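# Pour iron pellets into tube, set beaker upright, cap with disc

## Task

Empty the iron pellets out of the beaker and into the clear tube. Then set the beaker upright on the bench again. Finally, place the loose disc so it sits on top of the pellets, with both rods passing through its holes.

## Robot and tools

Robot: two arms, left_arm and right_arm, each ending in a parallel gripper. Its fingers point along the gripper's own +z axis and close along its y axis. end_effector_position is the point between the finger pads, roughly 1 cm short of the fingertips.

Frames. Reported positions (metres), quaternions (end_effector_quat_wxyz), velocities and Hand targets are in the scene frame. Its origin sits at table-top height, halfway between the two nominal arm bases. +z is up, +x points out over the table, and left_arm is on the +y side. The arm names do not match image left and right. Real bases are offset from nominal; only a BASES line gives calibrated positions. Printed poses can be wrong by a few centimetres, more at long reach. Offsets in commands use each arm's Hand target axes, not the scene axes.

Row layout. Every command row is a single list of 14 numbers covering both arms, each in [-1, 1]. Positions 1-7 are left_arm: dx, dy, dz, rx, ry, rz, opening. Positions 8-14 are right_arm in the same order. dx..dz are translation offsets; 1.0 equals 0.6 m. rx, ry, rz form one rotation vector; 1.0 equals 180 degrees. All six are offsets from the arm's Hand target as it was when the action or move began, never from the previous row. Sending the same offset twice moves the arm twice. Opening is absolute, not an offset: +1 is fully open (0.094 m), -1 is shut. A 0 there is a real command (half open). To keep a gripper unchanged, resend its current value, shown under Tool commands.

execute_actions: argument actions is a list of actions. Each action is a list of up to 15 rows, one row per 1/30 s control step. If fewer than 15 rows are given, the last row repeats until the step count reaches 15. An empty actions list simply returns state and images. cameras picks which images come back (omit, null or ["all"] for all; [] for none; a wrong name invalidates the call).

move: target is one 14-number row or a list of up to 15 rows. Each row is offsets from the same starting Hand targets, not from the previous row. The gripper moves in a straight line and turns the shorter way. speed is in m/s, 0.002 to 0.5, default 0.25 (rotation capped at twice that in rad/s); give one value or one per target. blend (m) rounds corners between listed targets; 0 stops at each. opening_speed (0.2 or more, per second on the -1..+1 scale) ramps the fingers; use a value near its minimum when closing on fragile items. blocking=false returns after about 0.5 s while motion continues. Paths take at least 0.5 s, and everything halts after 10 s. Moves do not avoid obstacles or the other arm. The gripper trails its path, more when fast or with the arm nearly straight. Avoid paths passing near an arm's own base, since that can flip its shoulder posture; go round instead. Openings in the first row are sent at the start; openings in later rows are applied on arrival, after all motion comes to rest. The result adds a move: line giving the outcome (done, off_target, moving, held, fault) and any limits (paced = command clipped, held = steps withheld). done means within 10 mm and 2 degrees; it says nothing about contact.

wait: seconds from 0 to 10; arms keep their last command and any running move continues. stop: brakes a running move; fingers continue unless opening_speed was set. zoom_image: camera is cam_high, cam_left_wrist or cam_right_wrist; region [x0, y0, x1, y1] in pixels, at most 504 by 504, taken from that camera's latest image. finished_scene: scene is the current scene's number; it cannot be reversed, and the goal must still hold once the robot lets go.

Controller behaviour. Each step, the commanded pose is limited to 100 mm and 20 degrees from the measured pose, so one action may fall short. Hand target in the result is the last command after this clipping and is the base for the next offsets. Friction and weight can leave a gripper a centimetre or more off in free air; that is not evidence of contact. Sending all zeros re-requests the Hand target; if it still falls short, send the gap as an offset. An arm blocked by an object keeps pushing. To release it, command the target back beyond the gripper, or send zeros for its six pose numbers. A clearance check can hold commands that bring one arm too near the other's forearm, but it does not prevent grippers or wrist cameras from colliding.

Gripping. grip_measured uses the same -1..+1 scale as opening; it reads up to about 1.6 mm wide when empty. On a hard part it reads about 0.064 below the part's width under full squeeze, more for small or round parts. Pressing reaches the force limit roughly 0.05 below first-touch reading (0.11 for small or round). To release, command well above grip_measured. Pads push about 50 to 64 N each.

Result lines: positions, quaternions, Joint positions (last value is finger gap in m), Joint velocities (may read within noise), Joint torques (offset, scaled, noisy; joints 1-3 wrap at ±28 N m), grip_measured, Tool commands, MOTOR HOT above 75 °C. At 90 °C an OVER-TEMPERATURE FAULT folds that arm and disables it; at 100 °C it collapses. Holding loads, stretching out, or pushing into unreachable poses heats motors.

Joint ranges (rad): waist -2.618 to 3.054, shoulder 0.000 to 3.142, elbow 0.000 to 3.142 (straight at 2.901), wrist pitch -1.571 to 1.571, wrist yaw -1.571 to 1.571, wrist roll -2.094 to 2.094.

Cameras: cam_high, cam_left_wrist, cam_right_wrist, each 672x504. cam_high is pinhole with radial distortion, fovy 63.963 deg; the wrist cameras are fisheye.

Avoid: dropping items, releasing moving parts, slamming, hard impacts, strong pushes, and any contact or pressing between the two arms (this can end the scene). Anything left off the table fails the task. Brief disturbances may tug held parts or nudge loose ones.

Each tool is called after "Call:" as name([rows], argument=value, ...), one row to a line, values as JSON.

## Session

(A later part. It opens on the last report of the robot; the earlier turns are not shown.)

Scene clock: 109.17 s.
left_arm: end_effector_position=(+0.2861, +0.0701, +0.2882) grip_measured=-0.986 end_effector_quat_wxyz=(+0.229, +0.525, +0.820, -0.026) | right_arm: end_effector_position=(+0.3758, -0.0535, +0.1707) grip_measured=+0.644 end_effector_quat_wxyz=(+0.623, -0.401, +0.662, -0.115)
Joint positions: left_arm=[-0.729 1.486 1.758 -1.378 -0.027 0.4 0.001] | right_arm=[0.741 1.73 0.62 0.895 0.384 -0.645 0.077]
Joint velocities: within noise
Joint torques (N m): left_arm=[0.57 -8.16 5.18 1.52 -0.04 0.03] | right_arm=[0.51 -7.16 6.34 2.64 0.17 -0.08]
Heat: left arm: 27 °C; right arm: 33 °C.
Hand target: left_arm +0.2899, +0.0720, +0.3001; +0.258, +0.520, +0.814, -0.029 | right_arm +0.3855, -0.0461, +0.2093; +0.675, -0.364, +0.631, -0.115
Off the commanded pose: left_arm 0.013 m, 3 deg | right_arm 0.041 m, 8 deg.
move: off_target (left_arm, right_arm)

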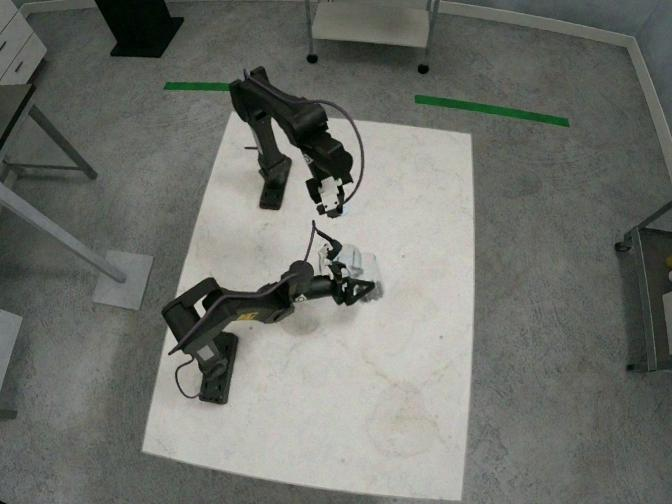

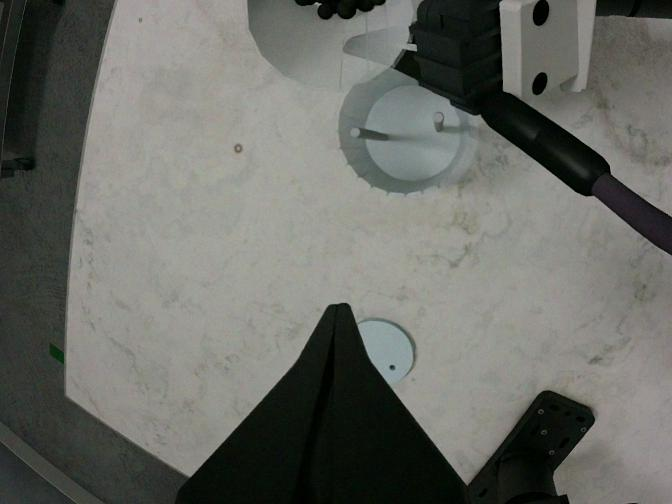

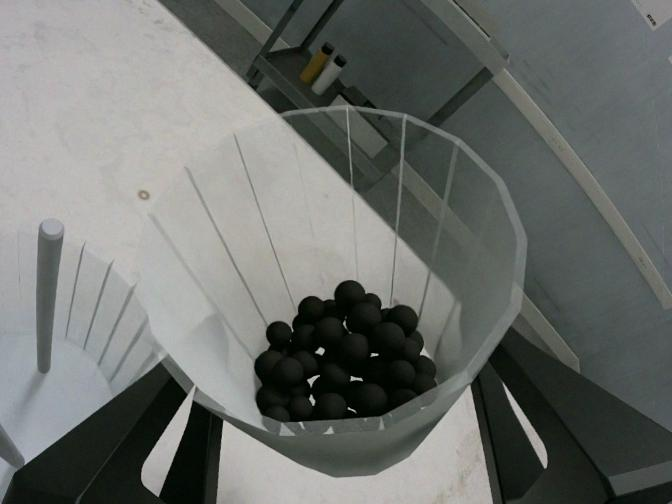

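Call:
move(target=[0, 0, 0, 0, 0, 0, -1.0, 0.0095, 0.0062, -0.019, 0.0279, 0, -0.1041, 0.45], speed=0.1)

Scene clock: 119.77 s.
left_arm: end_effector_position=(+0.2861, +0.0701, +0.2882) grip_measured=-0.986 end_effector_quat_wxyz=(+0.229, +0.525, +0.819, -0.026) | right_arm: end_effector_position=(+0.3748, -0.0548, +0.1768) grip_measured=+0.644 end_effector_quat_wxyz=(+0.622, -0.466, +0.578, -0.248)
Joint positions: left_arm=[-0.729 1.486 1.758 -1.378 -0.027 0.402 0.001] | right_arm=[0.778 1.801 0.597 1.088 0.488 -1.004 0.077]
Joint velocities: within noise
Joint torques (N m): left_arm=[0.57 -8.2 5.23 1.5 -0.06 0.05] | right_arm=[0.68 -7.27 3.82 2.61 0.16 -0.09]
Heat: left arm: 27 °C; right arm: 34 °C.
Hand target: left_arm +0.2899, +0.0720, +0.3001; +0.258, +0.520, +0.814, -0.029 | right_arm +0.3747, -0.0509, +0.2033; +0.663, -0.432, +0.558, -0.250
Off the commanded pose: left_arm 0.013 m, 3 deg | right_arm 0.027 m, 6 deg.
move: off_target (left_arm, right_arm)

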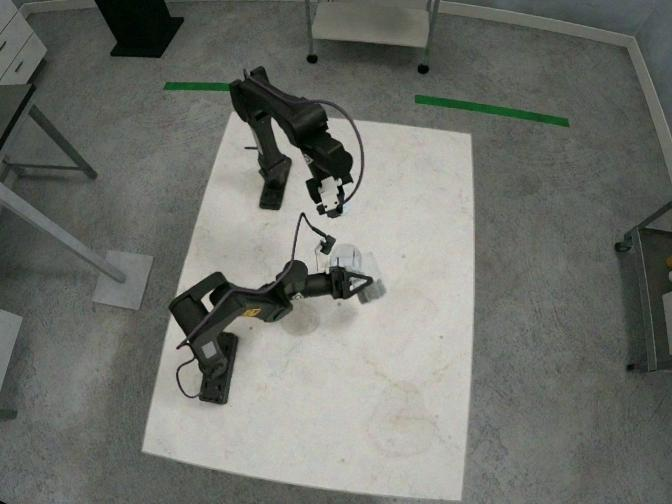

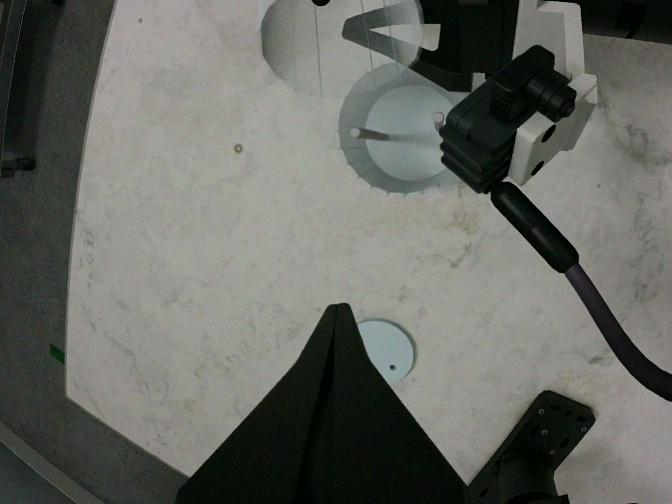

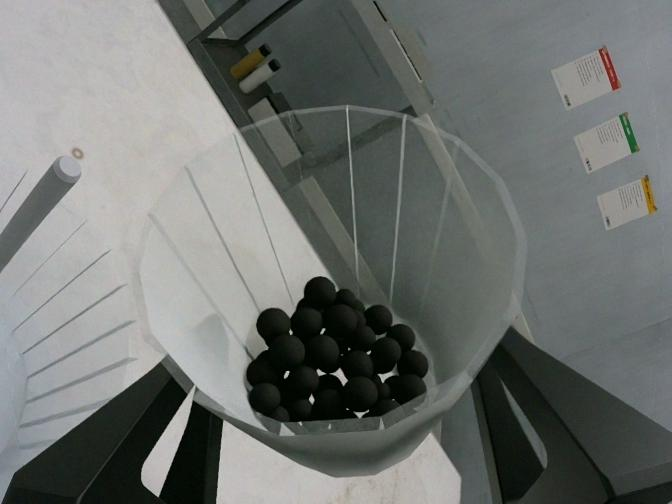

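Call:
zoom_image(camera="cam_left_wrist", region=[220, 0, 520, 200])

Call:
zoom_image(camera="cam_high", region=[300, 210, 420, 330])

Scaled by 1.680 from the camera's 672x504 image, which has a finer 960x720 frame.

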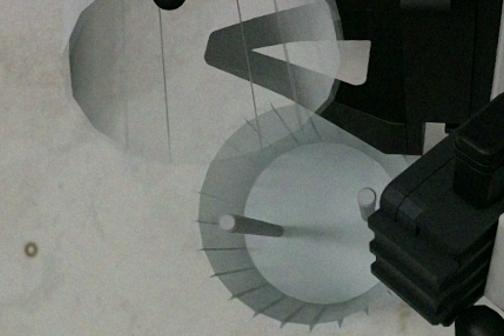

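Scaled by 4.200.

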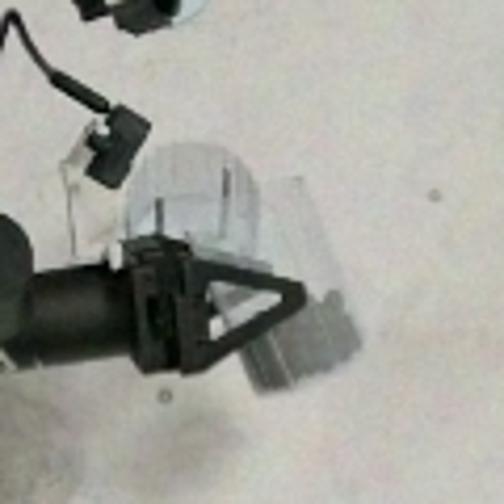

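Call:
move(target=[0, 0, 0, 0, 0, 0, -1.0, 0.0077, 0.0163, -0.0182, 0.0216, 0, -0.0805, 0.45], speed=0.08)

Scene clock: 125.90 s.
left_arm: end_effector_position=(+0.2861, +0.0701, +0.2882) grip_measured=-0.986 end_effector_quat_wxyz=(+0.229, +0.526, +0.819, -0.026) | right_arm: end_effector_position=(+0.3646, -0.0512, +0.1866) grip_measured=+0.643 end_effector_quat_wxyz=(+0.633, -0.487, +0.498, -0.339)
Joint positions: left_arm=[-0.729 1.486 1.758 -1.378 -0.027 0.403 0.001] | right_arm=[0.822 1.899 0.562 1.373 0.553 -1.286 0.077]
Joint velocities: within noise
Joint torques (N m): left_arm=[0.69 -8.05 5.14 1.53 -0.04 0.07] | right_arm=[0.42 -6.43 2.73 2.05 0.08 -0.24]
Heat: left arm: 27 °C; right arm: 34 °C.
Hand target: left_arm +0.2899, +0.0720, +0.3001; +0.258, +0.520, +0.814, -0.029 | right_arm +0.3639, -0.0530, +0.1925; +0.640, -0.476, +0.490, -0.351
Off the commanded pose: left_arm 0.013 m, 3 deg | right_arm 0.006 m, 2 deg.
move: off_target (left_arm)

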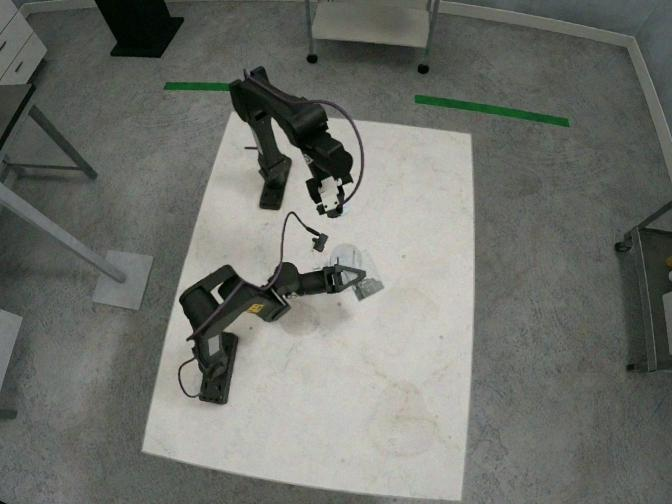

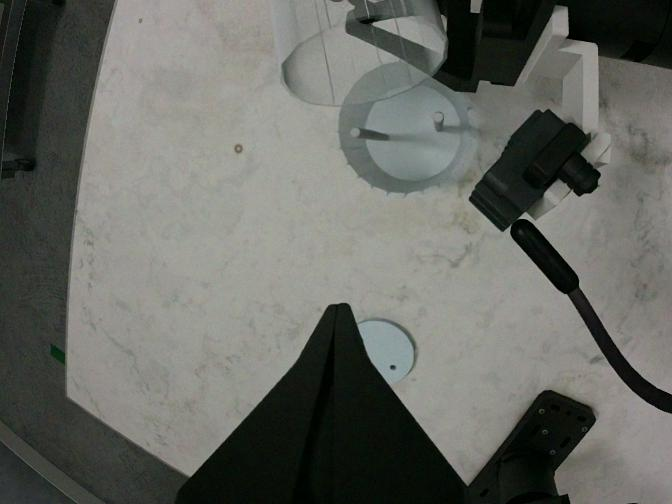

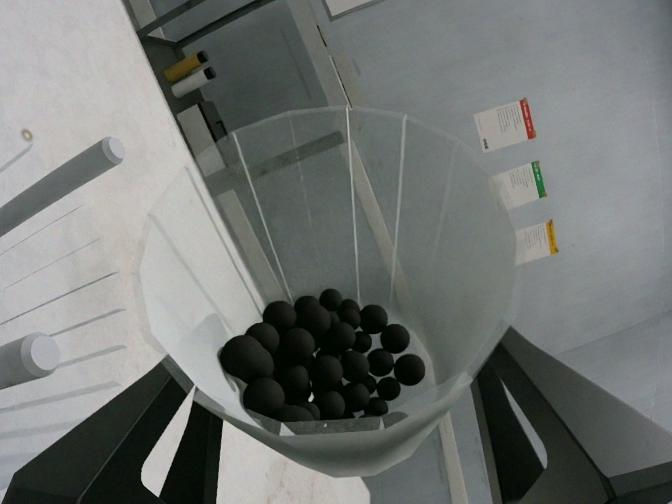

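Call:
move(target=[0, 0, 0, 0, 0, 0, -1.0, 0.0045, 0.03, -0.014, 0.023, 0, -0.0858, 0.45], speed=0.06)

Scene clock: 131.07 s.
left_arm: end_effector_position=(+0.2861, +0.0701, +0.2882) grip_measured=-0.986 end_effector_quat_wxyz=(+0.229, +0.526, +0.819, -0.026) | right_arm: end_effector_position=(+0.3572, -0.0468, +0.1955) grip_measured=+0.640 end_effector_quat_wxyz=(+0.628, -0.500, +0.436, -0.408)
Joint positions: left_arm=[-0.729 1.486 1.758 -1.378 -0.027 0.403 0.001] | right_arm=[0.851 1.971 0.559 1.557 0.582 -1.51 0.077]
Joint velocities: within noise
Joint torques (N m): left_arm=[0.61 -8.21 5.26 1.58 -0.08 0.05] | right_arm=[0.42 -5 1.18 1.45 0.13 -0.85]
Heat: left arm: 27 °C; right arm: 34 °C.
Hand target: left_arm +0.2899, +0.0720, +0.3001; +0.258, +0.520, +0.814, -0.029 | right_arm +0.3563, -0.0523, +0.1740; +0.604, -0.515, +0.408, -0.451
Off the commanded pose: left_arm 0.013 m, 3 deg | right_arm 0.022 m, 7 deg.
joint read past its limit (right arm) — joint 4 (wrist pitch), upper limit.
joint sent to its limit (right arm) — joint 4 (wrist pitch), upper limit. The joint targets are off in position and orientation.
move: off_target (left_arm, right_arm)

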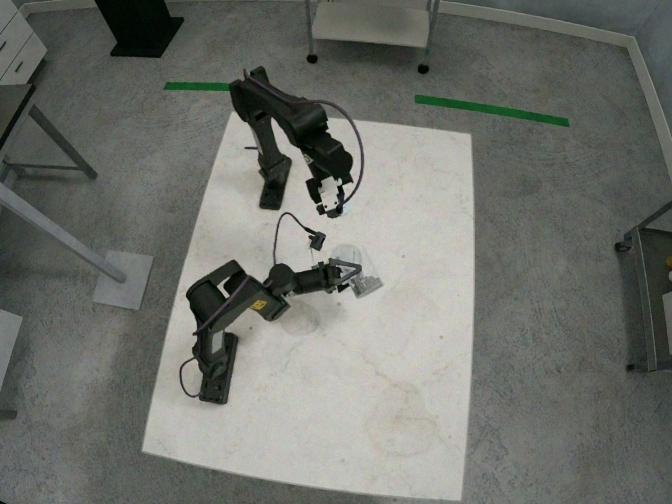

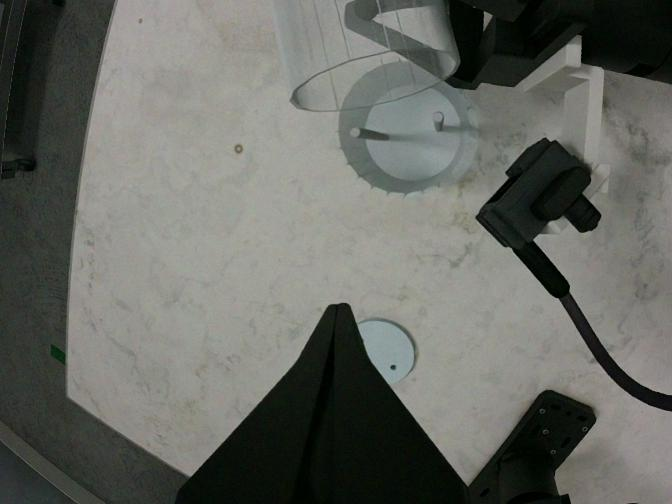

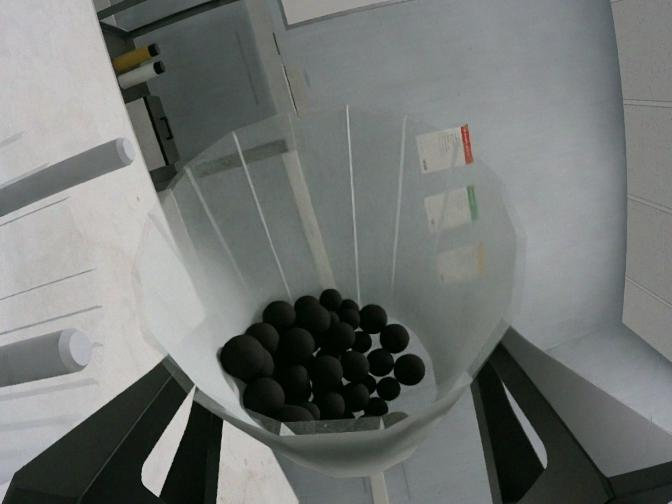

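Call:
move(target=[0, 0, 0, 0, 0, 0, -1.0, -0.0065, 0.0013, 0.008, -0.1416, 0.0023, -0.0683, 0.45], speed=0.06)

Scene clock: 140.17 s.
left_arm: end_effector_position=(+0.2861, +0.0701, +0.2882) grip_measured=-0.986 end_effector_quat_wxyz=(+0.229, +0.527, +0.818, -0.026) | right_arm: end_effector_position=(+0.3651, -0.0480, +0.1749) grip_measured=+0.640 end_effector_quat_wxyz=(-0.444, +0.658, -0.445, +0.414)
Joint positions: left_arm=[-0.729 1.486 1.758 -1.378 -0.027 0.406 0.001] | right_arm=[0.844 1.692 0.706 0.661 0.605 -1.537 0.077]
Joint velocities: within noise
Joint torques (N m): left_arm=[0.59 -7.97 5.18 1.49 -0.08 0.03] | right_arm=[0.76 -9.14 5.46 0.78 0.15 0.05]
Heat: left arm: 28 °C; right arm: 34 °C.
Hand target: left_arm +0.2899, +0.0720, +0.3001; +0.258, +0.520, +0.814, -0.029 | right_arm +0.3600, -0.0472, +0.1740; -0.423, +0.674, -0.443, +0.413
Off the commanded pose: left_arm 0.013 m, 3 deg | right_arm 0.005 m, 3 deg.
move: off_target (left_arm, right_arm)

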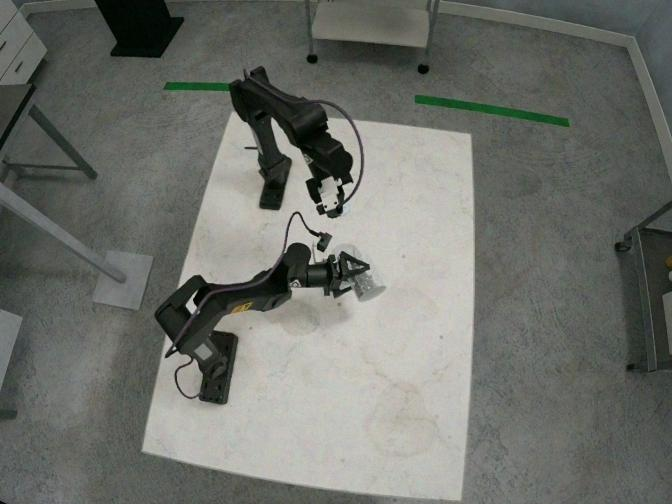

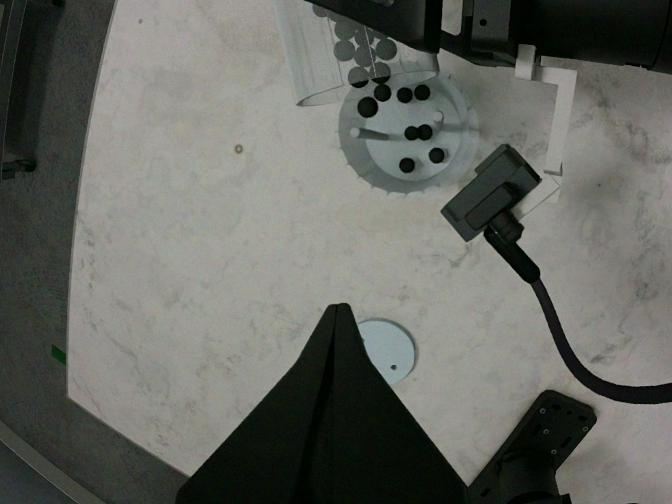

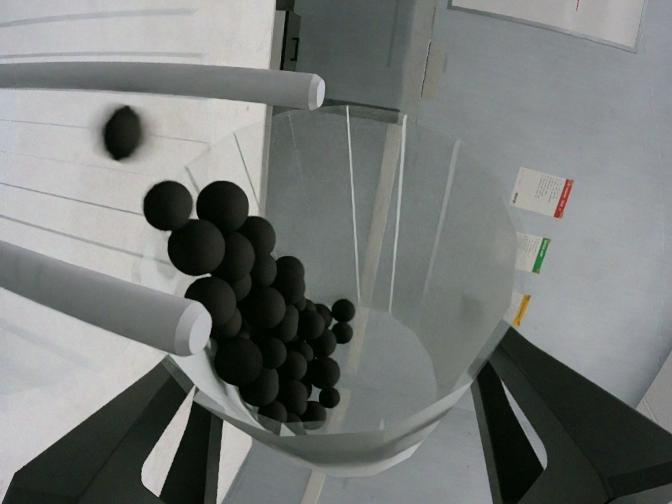

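Call:
wait(seconds=1)

Scene clock: 141.37 s.
left_arm: end_effector_position=(+0.2861, +0.0701, +0.2882) grip_measured=-0.986 end_effector_quat_wxyz=(+0.229, +0.527, +0.818, -0.026) | right_arm: end_effector_position=(+0.3651, -0.0480, +0.1746) grip_measured=+0.640 end_effector_quat_wxyz=(-0.444, +0.659, -0.445, +0.414)
Joint positions: left_arm=[-0.729 1.486 1.758 -1.378 -0.027 0.406 0.001] | right_arm=[0.844 1.692 0.706 0.66 0.605 -1.537 0.077]
Joint velocities: within noise
Joint torques (N m): left_arm=[0.77 -8.31 5.11 1.51 -0.08 0.07] | right_arm=[0.79 -9.09 5.55 0.77 0.23 0.03]
Heat: left arm: 28 °C; right arm: 34 °C.
Hand target: left_arm +0.2899, +0.0720, +0.3001; +0.258, +0.520, +0.814, -0.029 | right_arm +0.3600, -0.0472, +0.1740; -0.423, +0.674, -0.443, +0.413
Tool commands: left_gripper/opening=-1.0 right_gripper/opening=+0.45
Off the commanded pose: left_arm 0.013 m, 3 deg | right_arm 0.005 m, 3 deg.
wait: 1.00 s; at rest from the start

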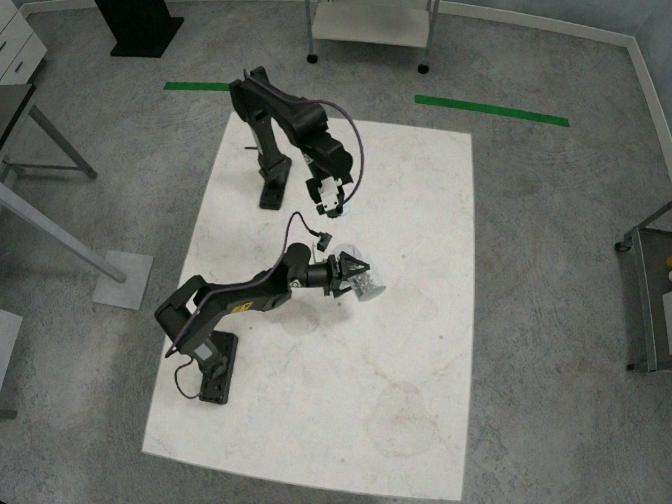

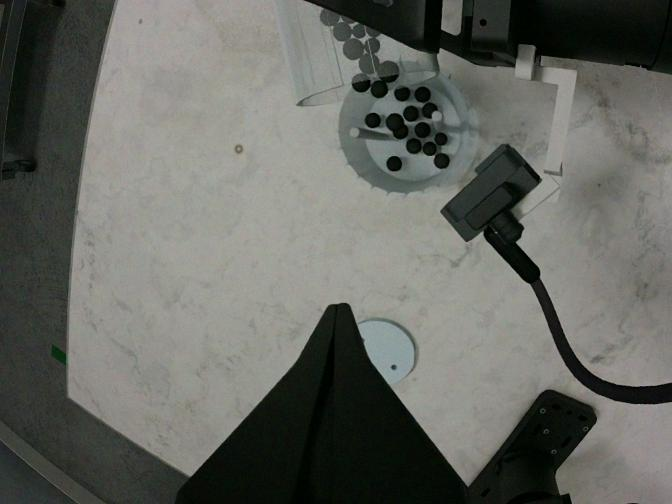

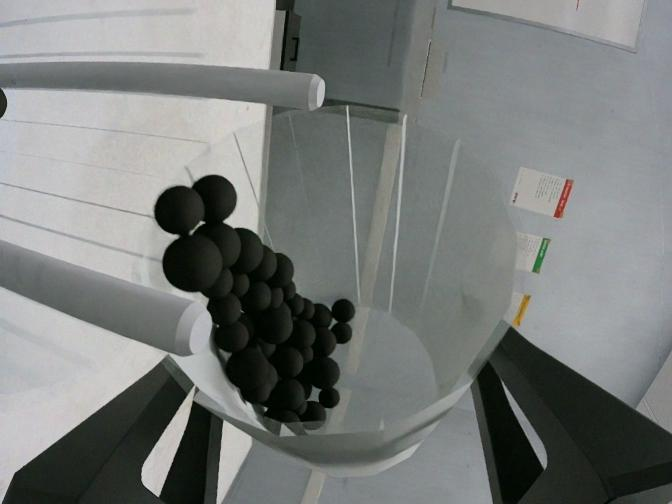

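Call:
move(target=[0, 0, 0, 0, 0, 0, -1.0, -0.023, -0.0053, -0.0145, 0.0229, 0.0285, -0.0749, 0.45], speed=0.06)

Scene clock: 146.20 s.
left_arm: end_effector_position=(+0.2861, +0.0701, +0.2882) grip_measured=-0.986 end_effector_quat_wxyz=(+0.229, +0.527, +0.818, -0.026) | right_arm: end_effector_position=(+0.3483, -0.0372, +0.1803) grip_measured=+0.640 end_effector_quat_wxyz=(-0.384, +0.684, -0.367, +0.501)
Joint positions: left_arm=[-0.729 1.486 1.758 -1.378 -0.027 0.406 0.001] | right_arm=[0.942 1.726 0.706 0.73 0.772 -1.791 0.077]
Joint velocities: within noise
Joint torques (N m): left_arm=[0.94 -8.13 5.46 1.52 -0.04 0.08] | right_arm=[0.75 -5.67 4.94 1.49 0.18 -0.07]
Heat: left arm: 28 °C; right arm: 34 °C.
Hand target: left_arm +0.2899, +0.0720, +0.3001; +0.258, +0.520, +0.814, -0.029 | right_arm +0.3490, -0.0352, +0.1770; -0.375, +0.686, -0.364, +0.505
Off the commanded pose: left_arm 0.013 m, 3 deg | right_arm 0.004 m, 1 deg.
move: off_target (left_arm)

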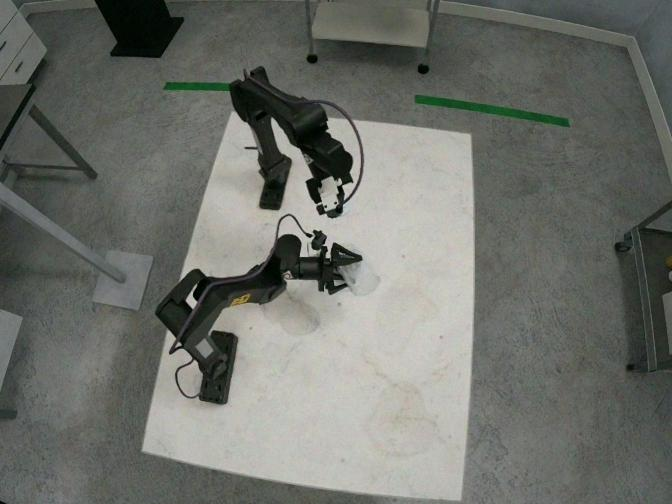

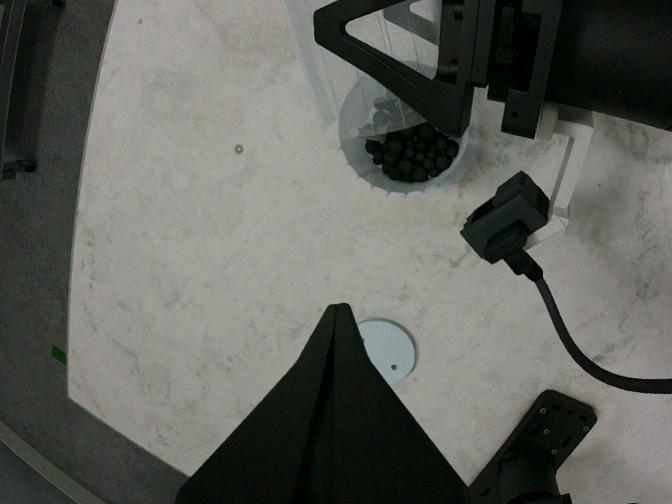

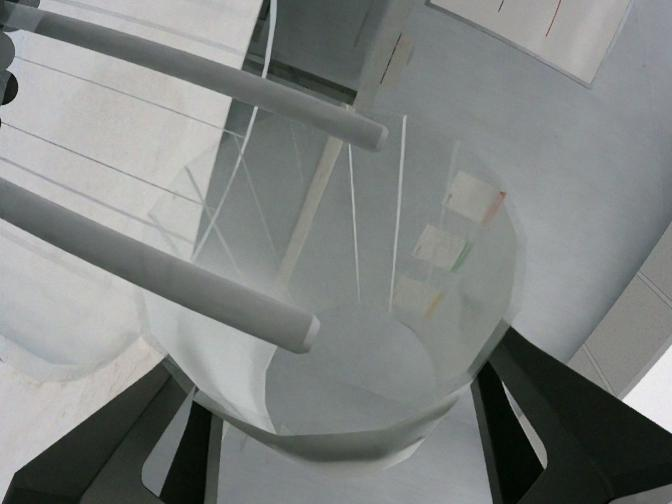

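Call:
zoom_image(camera="cam_right_wrist", region=[100, 80, 560, 504])

Call:
zoom_image(camera="cam_left_wrist", region=[280, 0, 520, 220])

Scaled by 1.096 from the camera's 672x504 image, which has a finer 960x720 frame.

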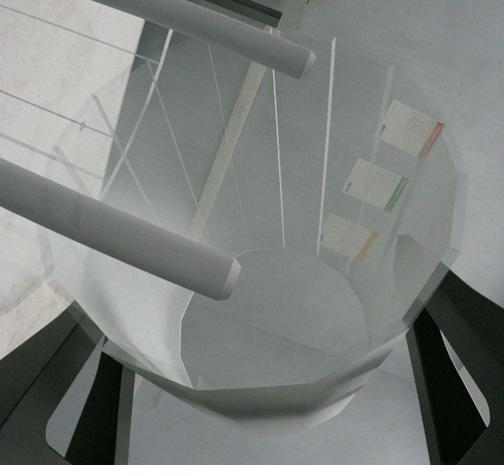

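Scaled by 2.100 from the camera's 672x504 image, which has a finer 960x720 frame.

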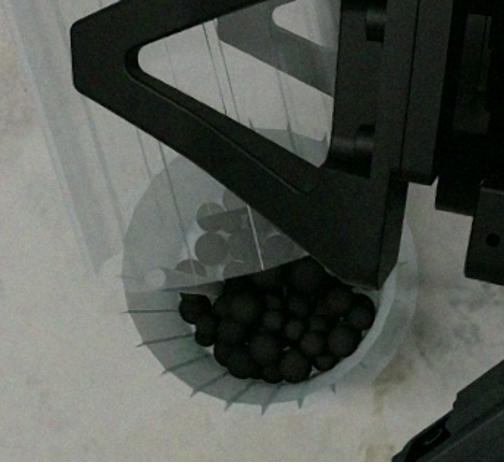

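Call:
move([
  [0, 0, 0, 0, 0, 0, -1.0, 0.0762, -0.0045, 0.029, -0.0536, -0.0665, 0.1747, 0.45],
  [0, 0, 0, 0, 0, 0, -1.0, 0.2065, 0.0038, 0.0577, -0.0665, -0.043, 0.6231, 0.45],
], speed=0.2, blend=0.03)

Scene clock: 166.60 s.
left_arm: end_effector_position=(+0.2861, +0.0701, +0.2882) grip_measured=-0.986 end_effector_quat_wxyz=(+0.229, +0.528, +0.817, -0.025) | right_arm: end_effector_position=(+0.4078, -0.1406, +0.1903) grip_measured=+0.640 end_effector_quat_wxyz=(+0.548, -0.153, +0.818, +0.087)
Joint positions: left_arm=[-0.729 1.486 1.758 -1.378 -0.027 0.408 0.001] | right_arm=[0.428 1.496 0.712 0.387 0.09 0.01 0.077]
Joint velocities: within noise
Joint torques (N m): left_arm=[0.62 -8.01 5.14 1.5 -0.04 0.07] | right_arm=[-0.54 -9.44 4.56 2.17 -0.04 0.18]
Heat: left arm: 28 °C; right arm: 34 °C.
Hand target: left_arm +0.2899, +0.0720, +0.3001; +0.258, +0.520, +0.814, -0.029 | right_arm +0.4099, -0.1400, +0.2199; +0.585, -0.139, +0.792, +0.103
Off the commanded pose: left_arm 0.013 m, 3 deg | right_arm 0.030 m, 6 deg.
move: off_target (left_arm, right_arm)

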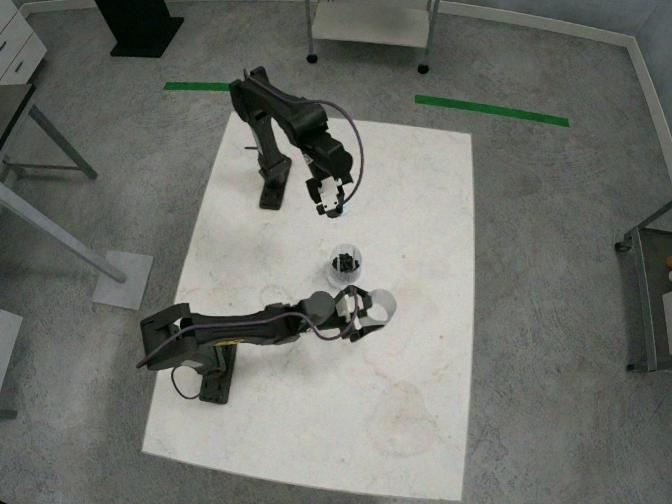

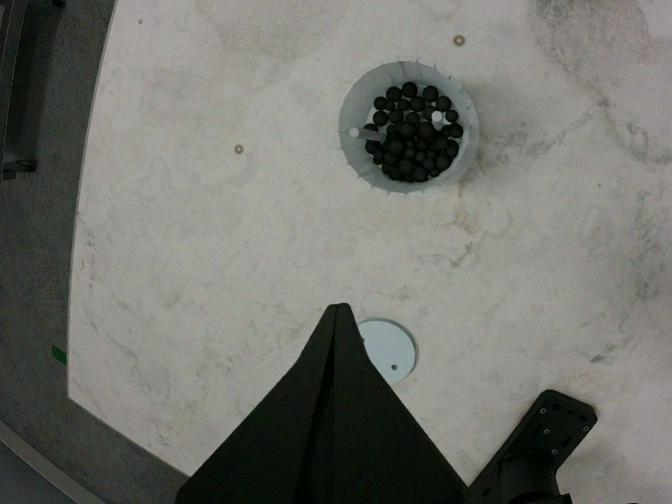

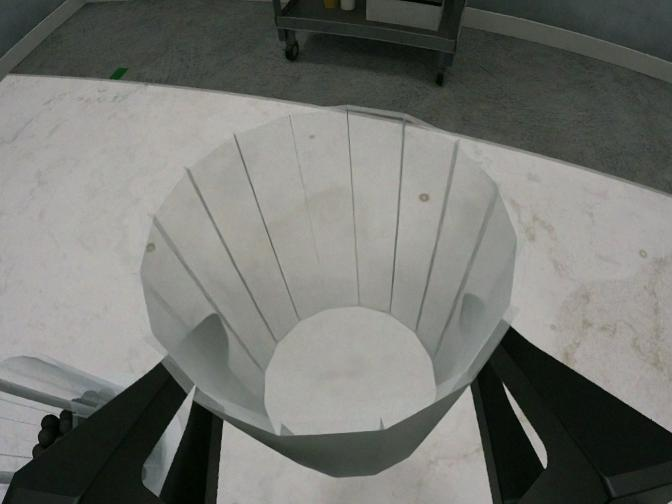

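Call:
execute_actions(actions=[])

Scene clock: 169.10 s.
left_arm: end_effector_position=(+0.2861, +0.0701, +0.2882) grip_measured=-0.986 end_effector_quat_wxyz=(+0.229, +0.528, +0.817, -0.025) | right_arm: end_effector_position=(+0.4078, -0.1406, +0.1903) grip_measured=+0.640 end_effector_quat_wxyz=(+0.548, -0.153, +0.818, +0.087)
Joint positions: left_arm=[-0.729 1.486 1.758 -1.378 -0.027 0.408 0.001] | right_arm=[0.428 1.496 0.712 0.387 0.09 0.01 0.077]
Joint velocities: within noise
Joint torques (N m): left_arm=[0.83 -8.05 5.45 1.51 -0.05 0.03] | right_arm=[-0.55 -9.54 4.51 2.13 -0.07 0.18]
Heat: left arm: 28 °C; right arm: 34 °C.
Hand target: left_arm +0.2899, +0.0720, +0.3001; +0.258, +0.520, +0.814, -0.029 | right_arm +0.4099, -0.1400, +0.2199; +0.585, -0.139, +0.792, +0.103
Tool commands: left_gripper/opening=-1.0 right_gripper/opening=+0.45
Off the commanded pose: left_arm 0.013 m, 3 deg | right_arm 0.030 m, 6 deg.

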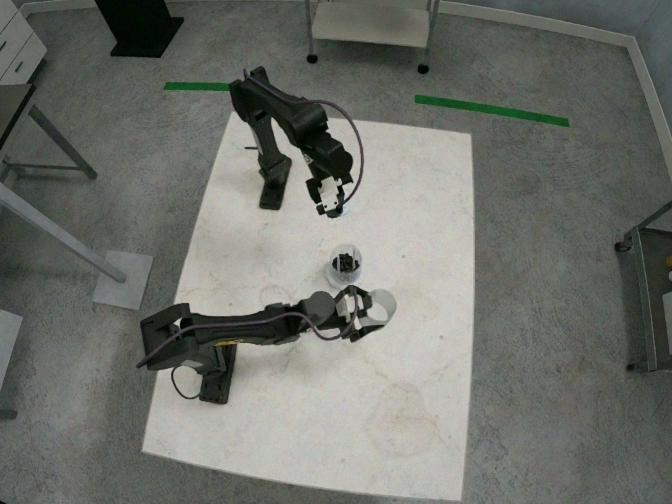

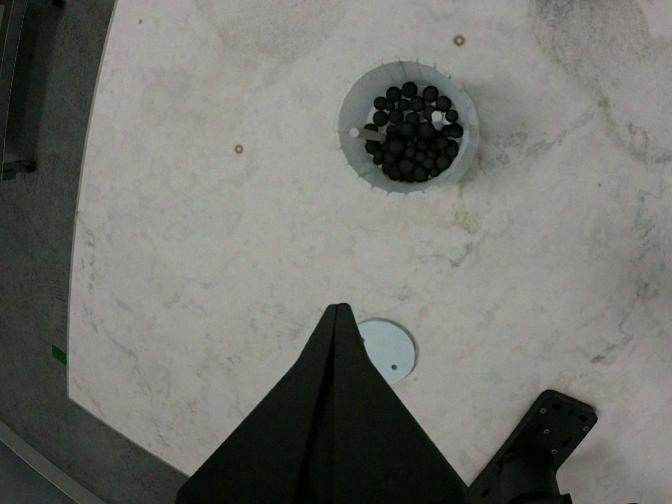

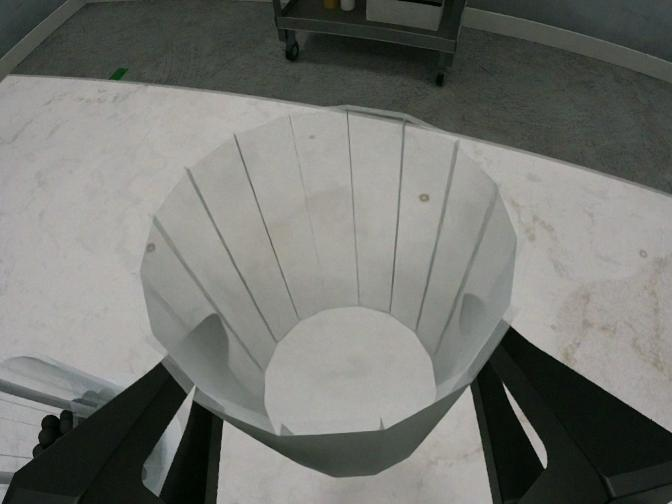

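Call:
move(target=[0,0,0,0,0,0,-1.0,0.1283,-0.1054,0.0363,0,-0.0333,0,0.45], speed=0.12, cameras=["cam_right_wrist"])

Scene clock: 172.20 s.
left_arm: end_effector_position=(+0.2861, +0.0701, +0.2882) grip_measured=-0.986 end_effector_quat_wxyz=(+0.229, +0.528, +0.817, -0.025) | right_arm: end_effector_position=(+0.4265, -0.2016, +0.1282) grip_measured=+0.640 end_effector_quat_wxyz=(+0.604, -0.125, +0.779, +0.110)
Joint positions: left_arm=[-0.729 1.486 1.758 -1.378 -0.027 0.408 0.001] | right_arm=[0.198 1.801 0.496 1.054 -0.125 -0.011 0.077]
Joint velocities: within noise
Joint torques (N m): left_arm=[0.64 -8.17 5.15 1.51 -0.01 0.03] | right_arm=[-0.4 -6.28 3.29 2.21 -0.13 -0.12]
Heat: left arm: 28 °C; right arm: 34 °C.
Hand target: left_arm +0.2899, +0.0720, +0.3001; +0.258, +0.520, +0.814, -0.029 | right_arm +0.4299, -0.2000, +0.1399; +0.626, -0.134, +0.760, +0.110
Off the commanded pose: left_arm 0.013 m, 3 deg | right_arm 0.012 m, 3 deg.
move: off_target (left_arm, right_arm)
Images, in order (width x height): cam_right_wrist 672x504.

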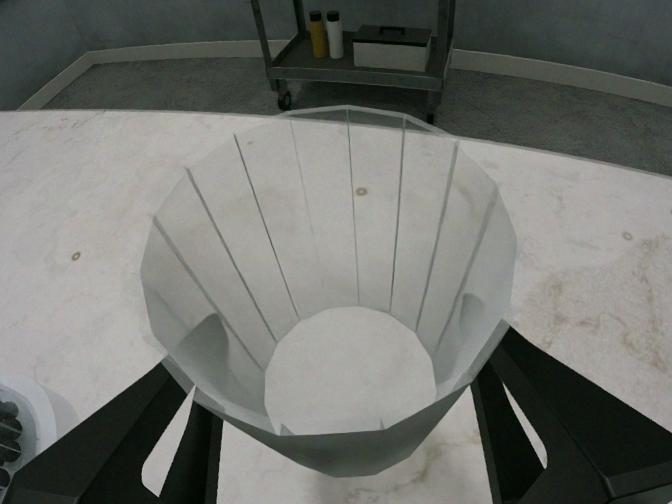

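Call:
move(target=[0,0,0,0,0,0,-1.0,0.0948,0,0.0185,0,0.0156,0,0.45], speed=0.08, cameras=["cam_right_wrist"])

Scene clock: 174.60 s.
left_arm: end_effector_position=(+0.2861, +0.0701, +0.2882) grip_measured=-0.986 end_effector_quat_wxyz=(+0.229, +0.528, +0.817, -0.025) | right_arm: end_effector_position=(+0.4268, -0.2016, +0.0719) grip_measured=+0.640 end_effector_quat_wxyz=(+0.586, -0.128, +0.793, +0.107)
Joint positions: left_arm=[-0.729 1.486 1.758 -1.378 -0.027 0.408 0.001] | right_arm=[0.198 2.046 0.496 1.254 -0.125 -0.017 0.077]
Joint velocities: within noise
Joint torques (N m): left_arm=[0.72 -8.32 5.16 1.48 -0.05 0.06] | right_arm=[-0.42 -6.91 2.21 2.21 -0.09 -0.12]
Heat: left arm: 28 °C; right arm: 34 °C.
Hand target: left_arm +0.2899, +0.0720, +0.3001; +0.258, +0.520, +0.814, -0.029 | right_arm +0.4299, -0.2000, +0.0820; +0.607, -0.136, +0.775, +0.107
Off the commanded pose: left_arm 0.013 m, 3 deg | right_arm 0.011 m, 3 deg.
move: off_target (left_arm, right_arm)
Images, in order (width x height): cam_right_wrist 672x504.

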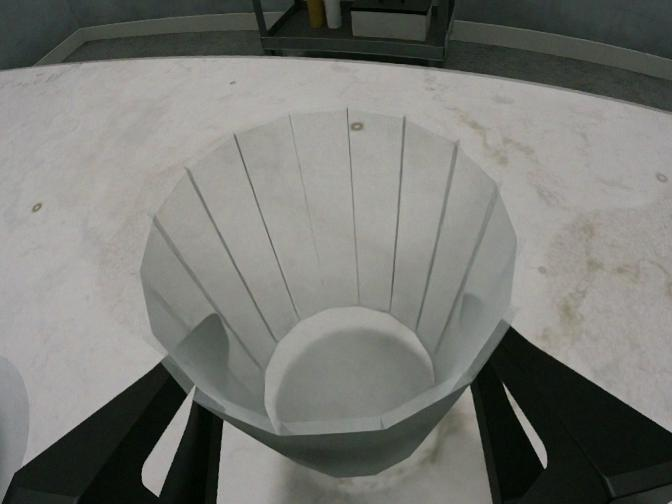

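Call:
move(target=[0,0,0,0,0,0,-1.0,0.0162,0,0.004,0,0,0,0.45], speed=0.03, cameras=["cam_right_wrist"])

Call:
zoom_image(camera="cam_right_wrist", region=[180, 260, 520, 500])

Scene clock: 176.50 s.
left_arm: end_effector_position=(+0.2861, +0.0701, +0.2882) grip_measured=-0.986 end_effector_quat_wxyz=(+0.229, +0.528, +0.817, -0.025) | right_arm: end_effector_position=(+0.4259, -0.2017, +0.0615) grip_measured=+0.640 end_effector_quat_wxyz=(+0.585, -0.128, +0.793, +0.107)
Joint positions: left_arm=[-0.729 1.486 1.758 -1.378 -0.027 0.408 0.001] | right_arm=[0.198 2.1 0.496 1.306 -0.125 -0.017 0.077]
Joint velocities: within noise
Joint torques (N m): left_arm=[0.66 -8.18 5.38 1.51 -0.02 0.03] | right_arm=[-0.31 -6.87 2.22 2.2 -0.08 -0.09]
Heat: left arm: 28 °C; right arm: 34 °C.
Hand target: left_arm +0.2899, +0.0720, +0.3001; +0.258, +0.520, +0.814, -0.029 | right_arm +0.4299, -0.2000, +0.0720; +0.607, -0.136, +0.775, +0.107
Off the commanded pose: left_arm 0.013 m, 3 deg | right_arm 0.011 m, 3 deg.
move: off_target (left_arm, right_arm)
Images, in order (width x height): cam_right_wrist 672x504.

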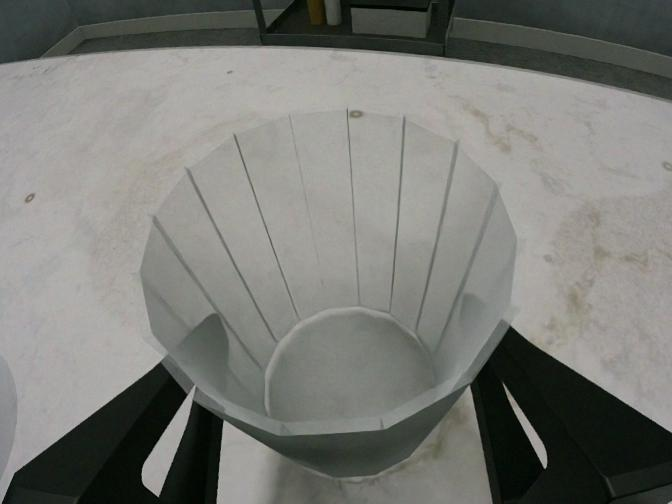

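Scaled by 1.482 from the camera's 672x504 image, which has a finer 960x720 frame.

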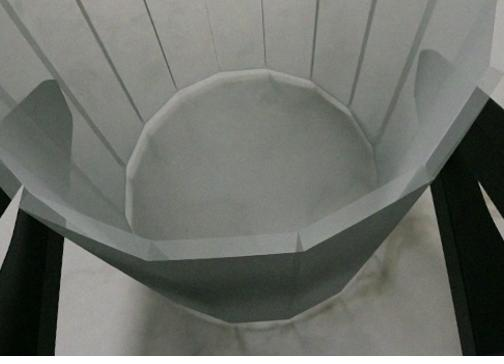

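Call:
move(target=[0,0,0,0,0,0,-1.0,0.0081,0,0.002,0,0,0,0.45], speed=0.02, cameras=["cam_right_wrist"])

Call:
zoom_image(camera="cam_right_wrist", region=[180, 260, 520, 500])

Scene clock: 177.93 s.
left_arm: end_effector_position=(+0.2861, +0.0701, +0.2882) grip_measured=-0.986 end_effector_quat_wxyz=(+0.229, +0.528, +0.817, -0.025) | right_arm: end_effector_position=(+0.4261, -0.2017, +0.0593) grip_measured=+0.640 end_effector_quat_wxyz=(+0.590, -0.129, +0.790, +0.107)
Joint positions: left_arm=[-0.729 1.486 1.758 -1.378 -0.027 0.408 0.001] | right_arm=[0.198 2.126 0.496 1.343 -0.125 -0.019 0.077]
Joint velocities: within noise
Joint torques (N m): left_arm=[0.42 -8.06 5.46 1.45 -0.04 0.08] | right_arm=[-0.35 -6.75 2.21 2.08 -0.11 -0.1]
Heat: left arm: 28 °C; right arm: 34 °C.
Hand target: left_arm +0.2899, +0.0720, +0.3001; +0.258, +0.520, +0.814, -0.029 | right_arm +0.4299, -0.2000, +0.0669; +0.607, -0.136, +0.775, +0.107
Off the commanded pose: left_arm 0.013 m, 3 deg | right_arm 0.009 m, 3 deg.
move: off_target (left_arm, right_arm)
Images, in order (width x height): cam_right_wrist 672x504.

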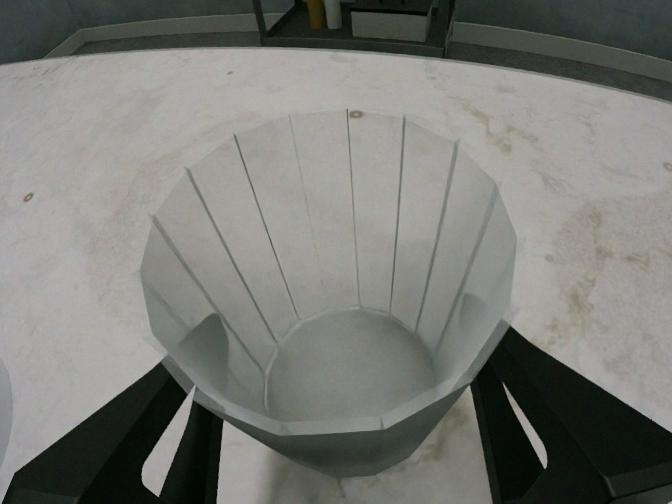

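Scaled by 1.482 from the camera's 672x504 image, which has a finer 960x720 frame.

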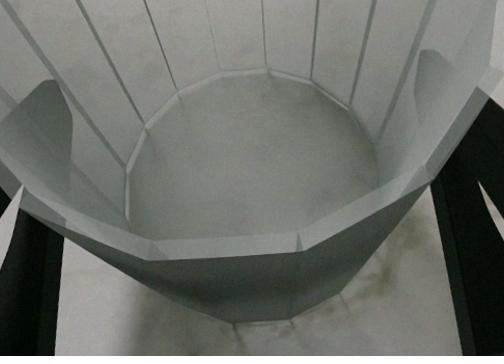

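Call:
move(target=[0,0,0,0,0,0,-1.0,0,0,0,0,0,0,1.0], opening_speed=0.3, speed=0.03, cameras=["cam_right_wrist"])

Scene clock: 180.90 s.
left_arm: end_effector_position=(+0.2861, +0.0701, +0.2882) grip_measured=-0.986 end_effector_quat_wxyz=(+0.229, +0.528, +0.817, -0.025) | right_arm: end_effector_position=(+0.4266, -0.2016, +0.0607) grip_measured=+0.998 end_effector_quat_wxyz=(+0.592, -0.129, +0.788, +0.107)
Joint positions: left_arm=[-0.729 1.486 1.758 -1.378 -0.027 0.408 0.001] | right_arm=[0.198 2.126 0.496 1.349 -0.125 -0.019 0.094]
Joint velocities: within noise
Joint torques (N m): left_arm=[0.77 -8.12 5.29 1.51 -0.05 0.02] | right_arm=[-0.36 -6.75 2.25 2.06 -0.09 -0.08]
Heat: left arm: 28 °C; right arm: 34 °C.
Hand target: left_arm +0.2899, +0.0720, +0.3001; +0.258, +0.520, +0.814, -0.029 | right_arm +0.4299, -0.2000, +0.0669; +0.607, -0.136, +0.775, +0.107
Off the commanded pose: left_arm 0.013 m, 3 deg | right_arm 0.007 m, 2 deg.
move: off_target (left_arm)
Images, in order (width x height): cam_right_wrist 672x504.

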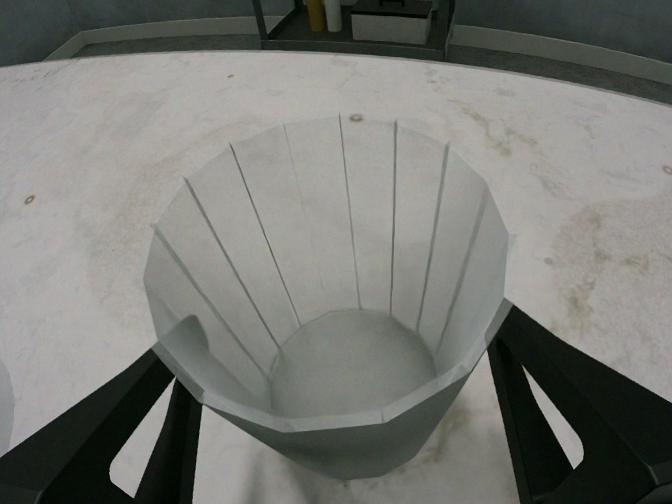

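Call:
move([
  [0,0,0,0,0,0,-1.0,0.0,0,-0.2333,0,0,0,1.0],
], speed=0.08, cameras=["cam_right_wrist", "cam_high"])

Scene clock: 184.53 s.
left_arm: end_effector_position=(+0.2861, +0.0701, +0.2882) grip_measured=-0.986 end_effector_quat_wxyz=(+0.229, +0.528, +0.817, -0.025) | right_arm: end_effector_position=(+0.3125, -0.2424, +0.0969) grip_measured=+0.998 end_effector_quat_wxyz=(+0.599, -0.136, +0.780, +0.115)
Joint positions: left_arm=[-0.729 1.486 1.758 -1.378 -0.027 0.408 0.001] | right_arm=[0.067 1.756 0.01 1.479 -0.272 -0.056 0.094]
Joint velocities: within noise
Joint torques (N m): left_arm=[0.91 -8.02 5.15 1.52 -0.06 0.07] | right_arm=[-0.65 -6.26 1.09 1.41 -0.18 -0.13]
Heat: left arm: 28 °C; right arm: 34 °C.
Hand target: left_arm +0.2899, +0.0720, +0.3001; +0.258, +0.520, +0.814, -0.029 | right_arm +0.3021, -0.2464, +0.1005; +0.607, -0.136, +0.775, +0.107
Off the commanded pose: left_arm 0.013 m, 3 deg | right_arm 0.012 m, 1 deg.
joint sent to its limit (right arm) — joint 3 (elbow), lower limit, where the elbow is as bent as it goes. The joint targets are off in position, not in orientation.
move: off_target (left_arm, right_arm)
Images, in order (width x height): cam_high 672x504, cam_right_wrist 672x504.

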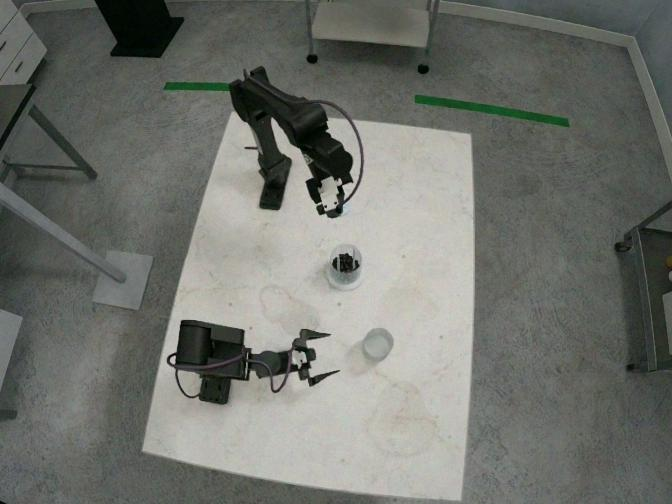

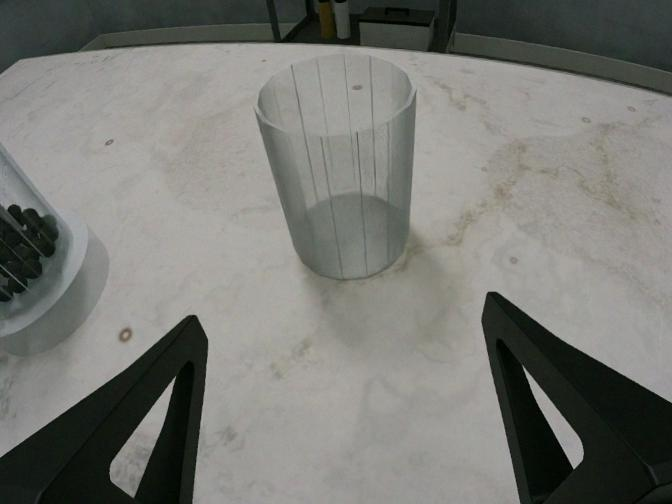

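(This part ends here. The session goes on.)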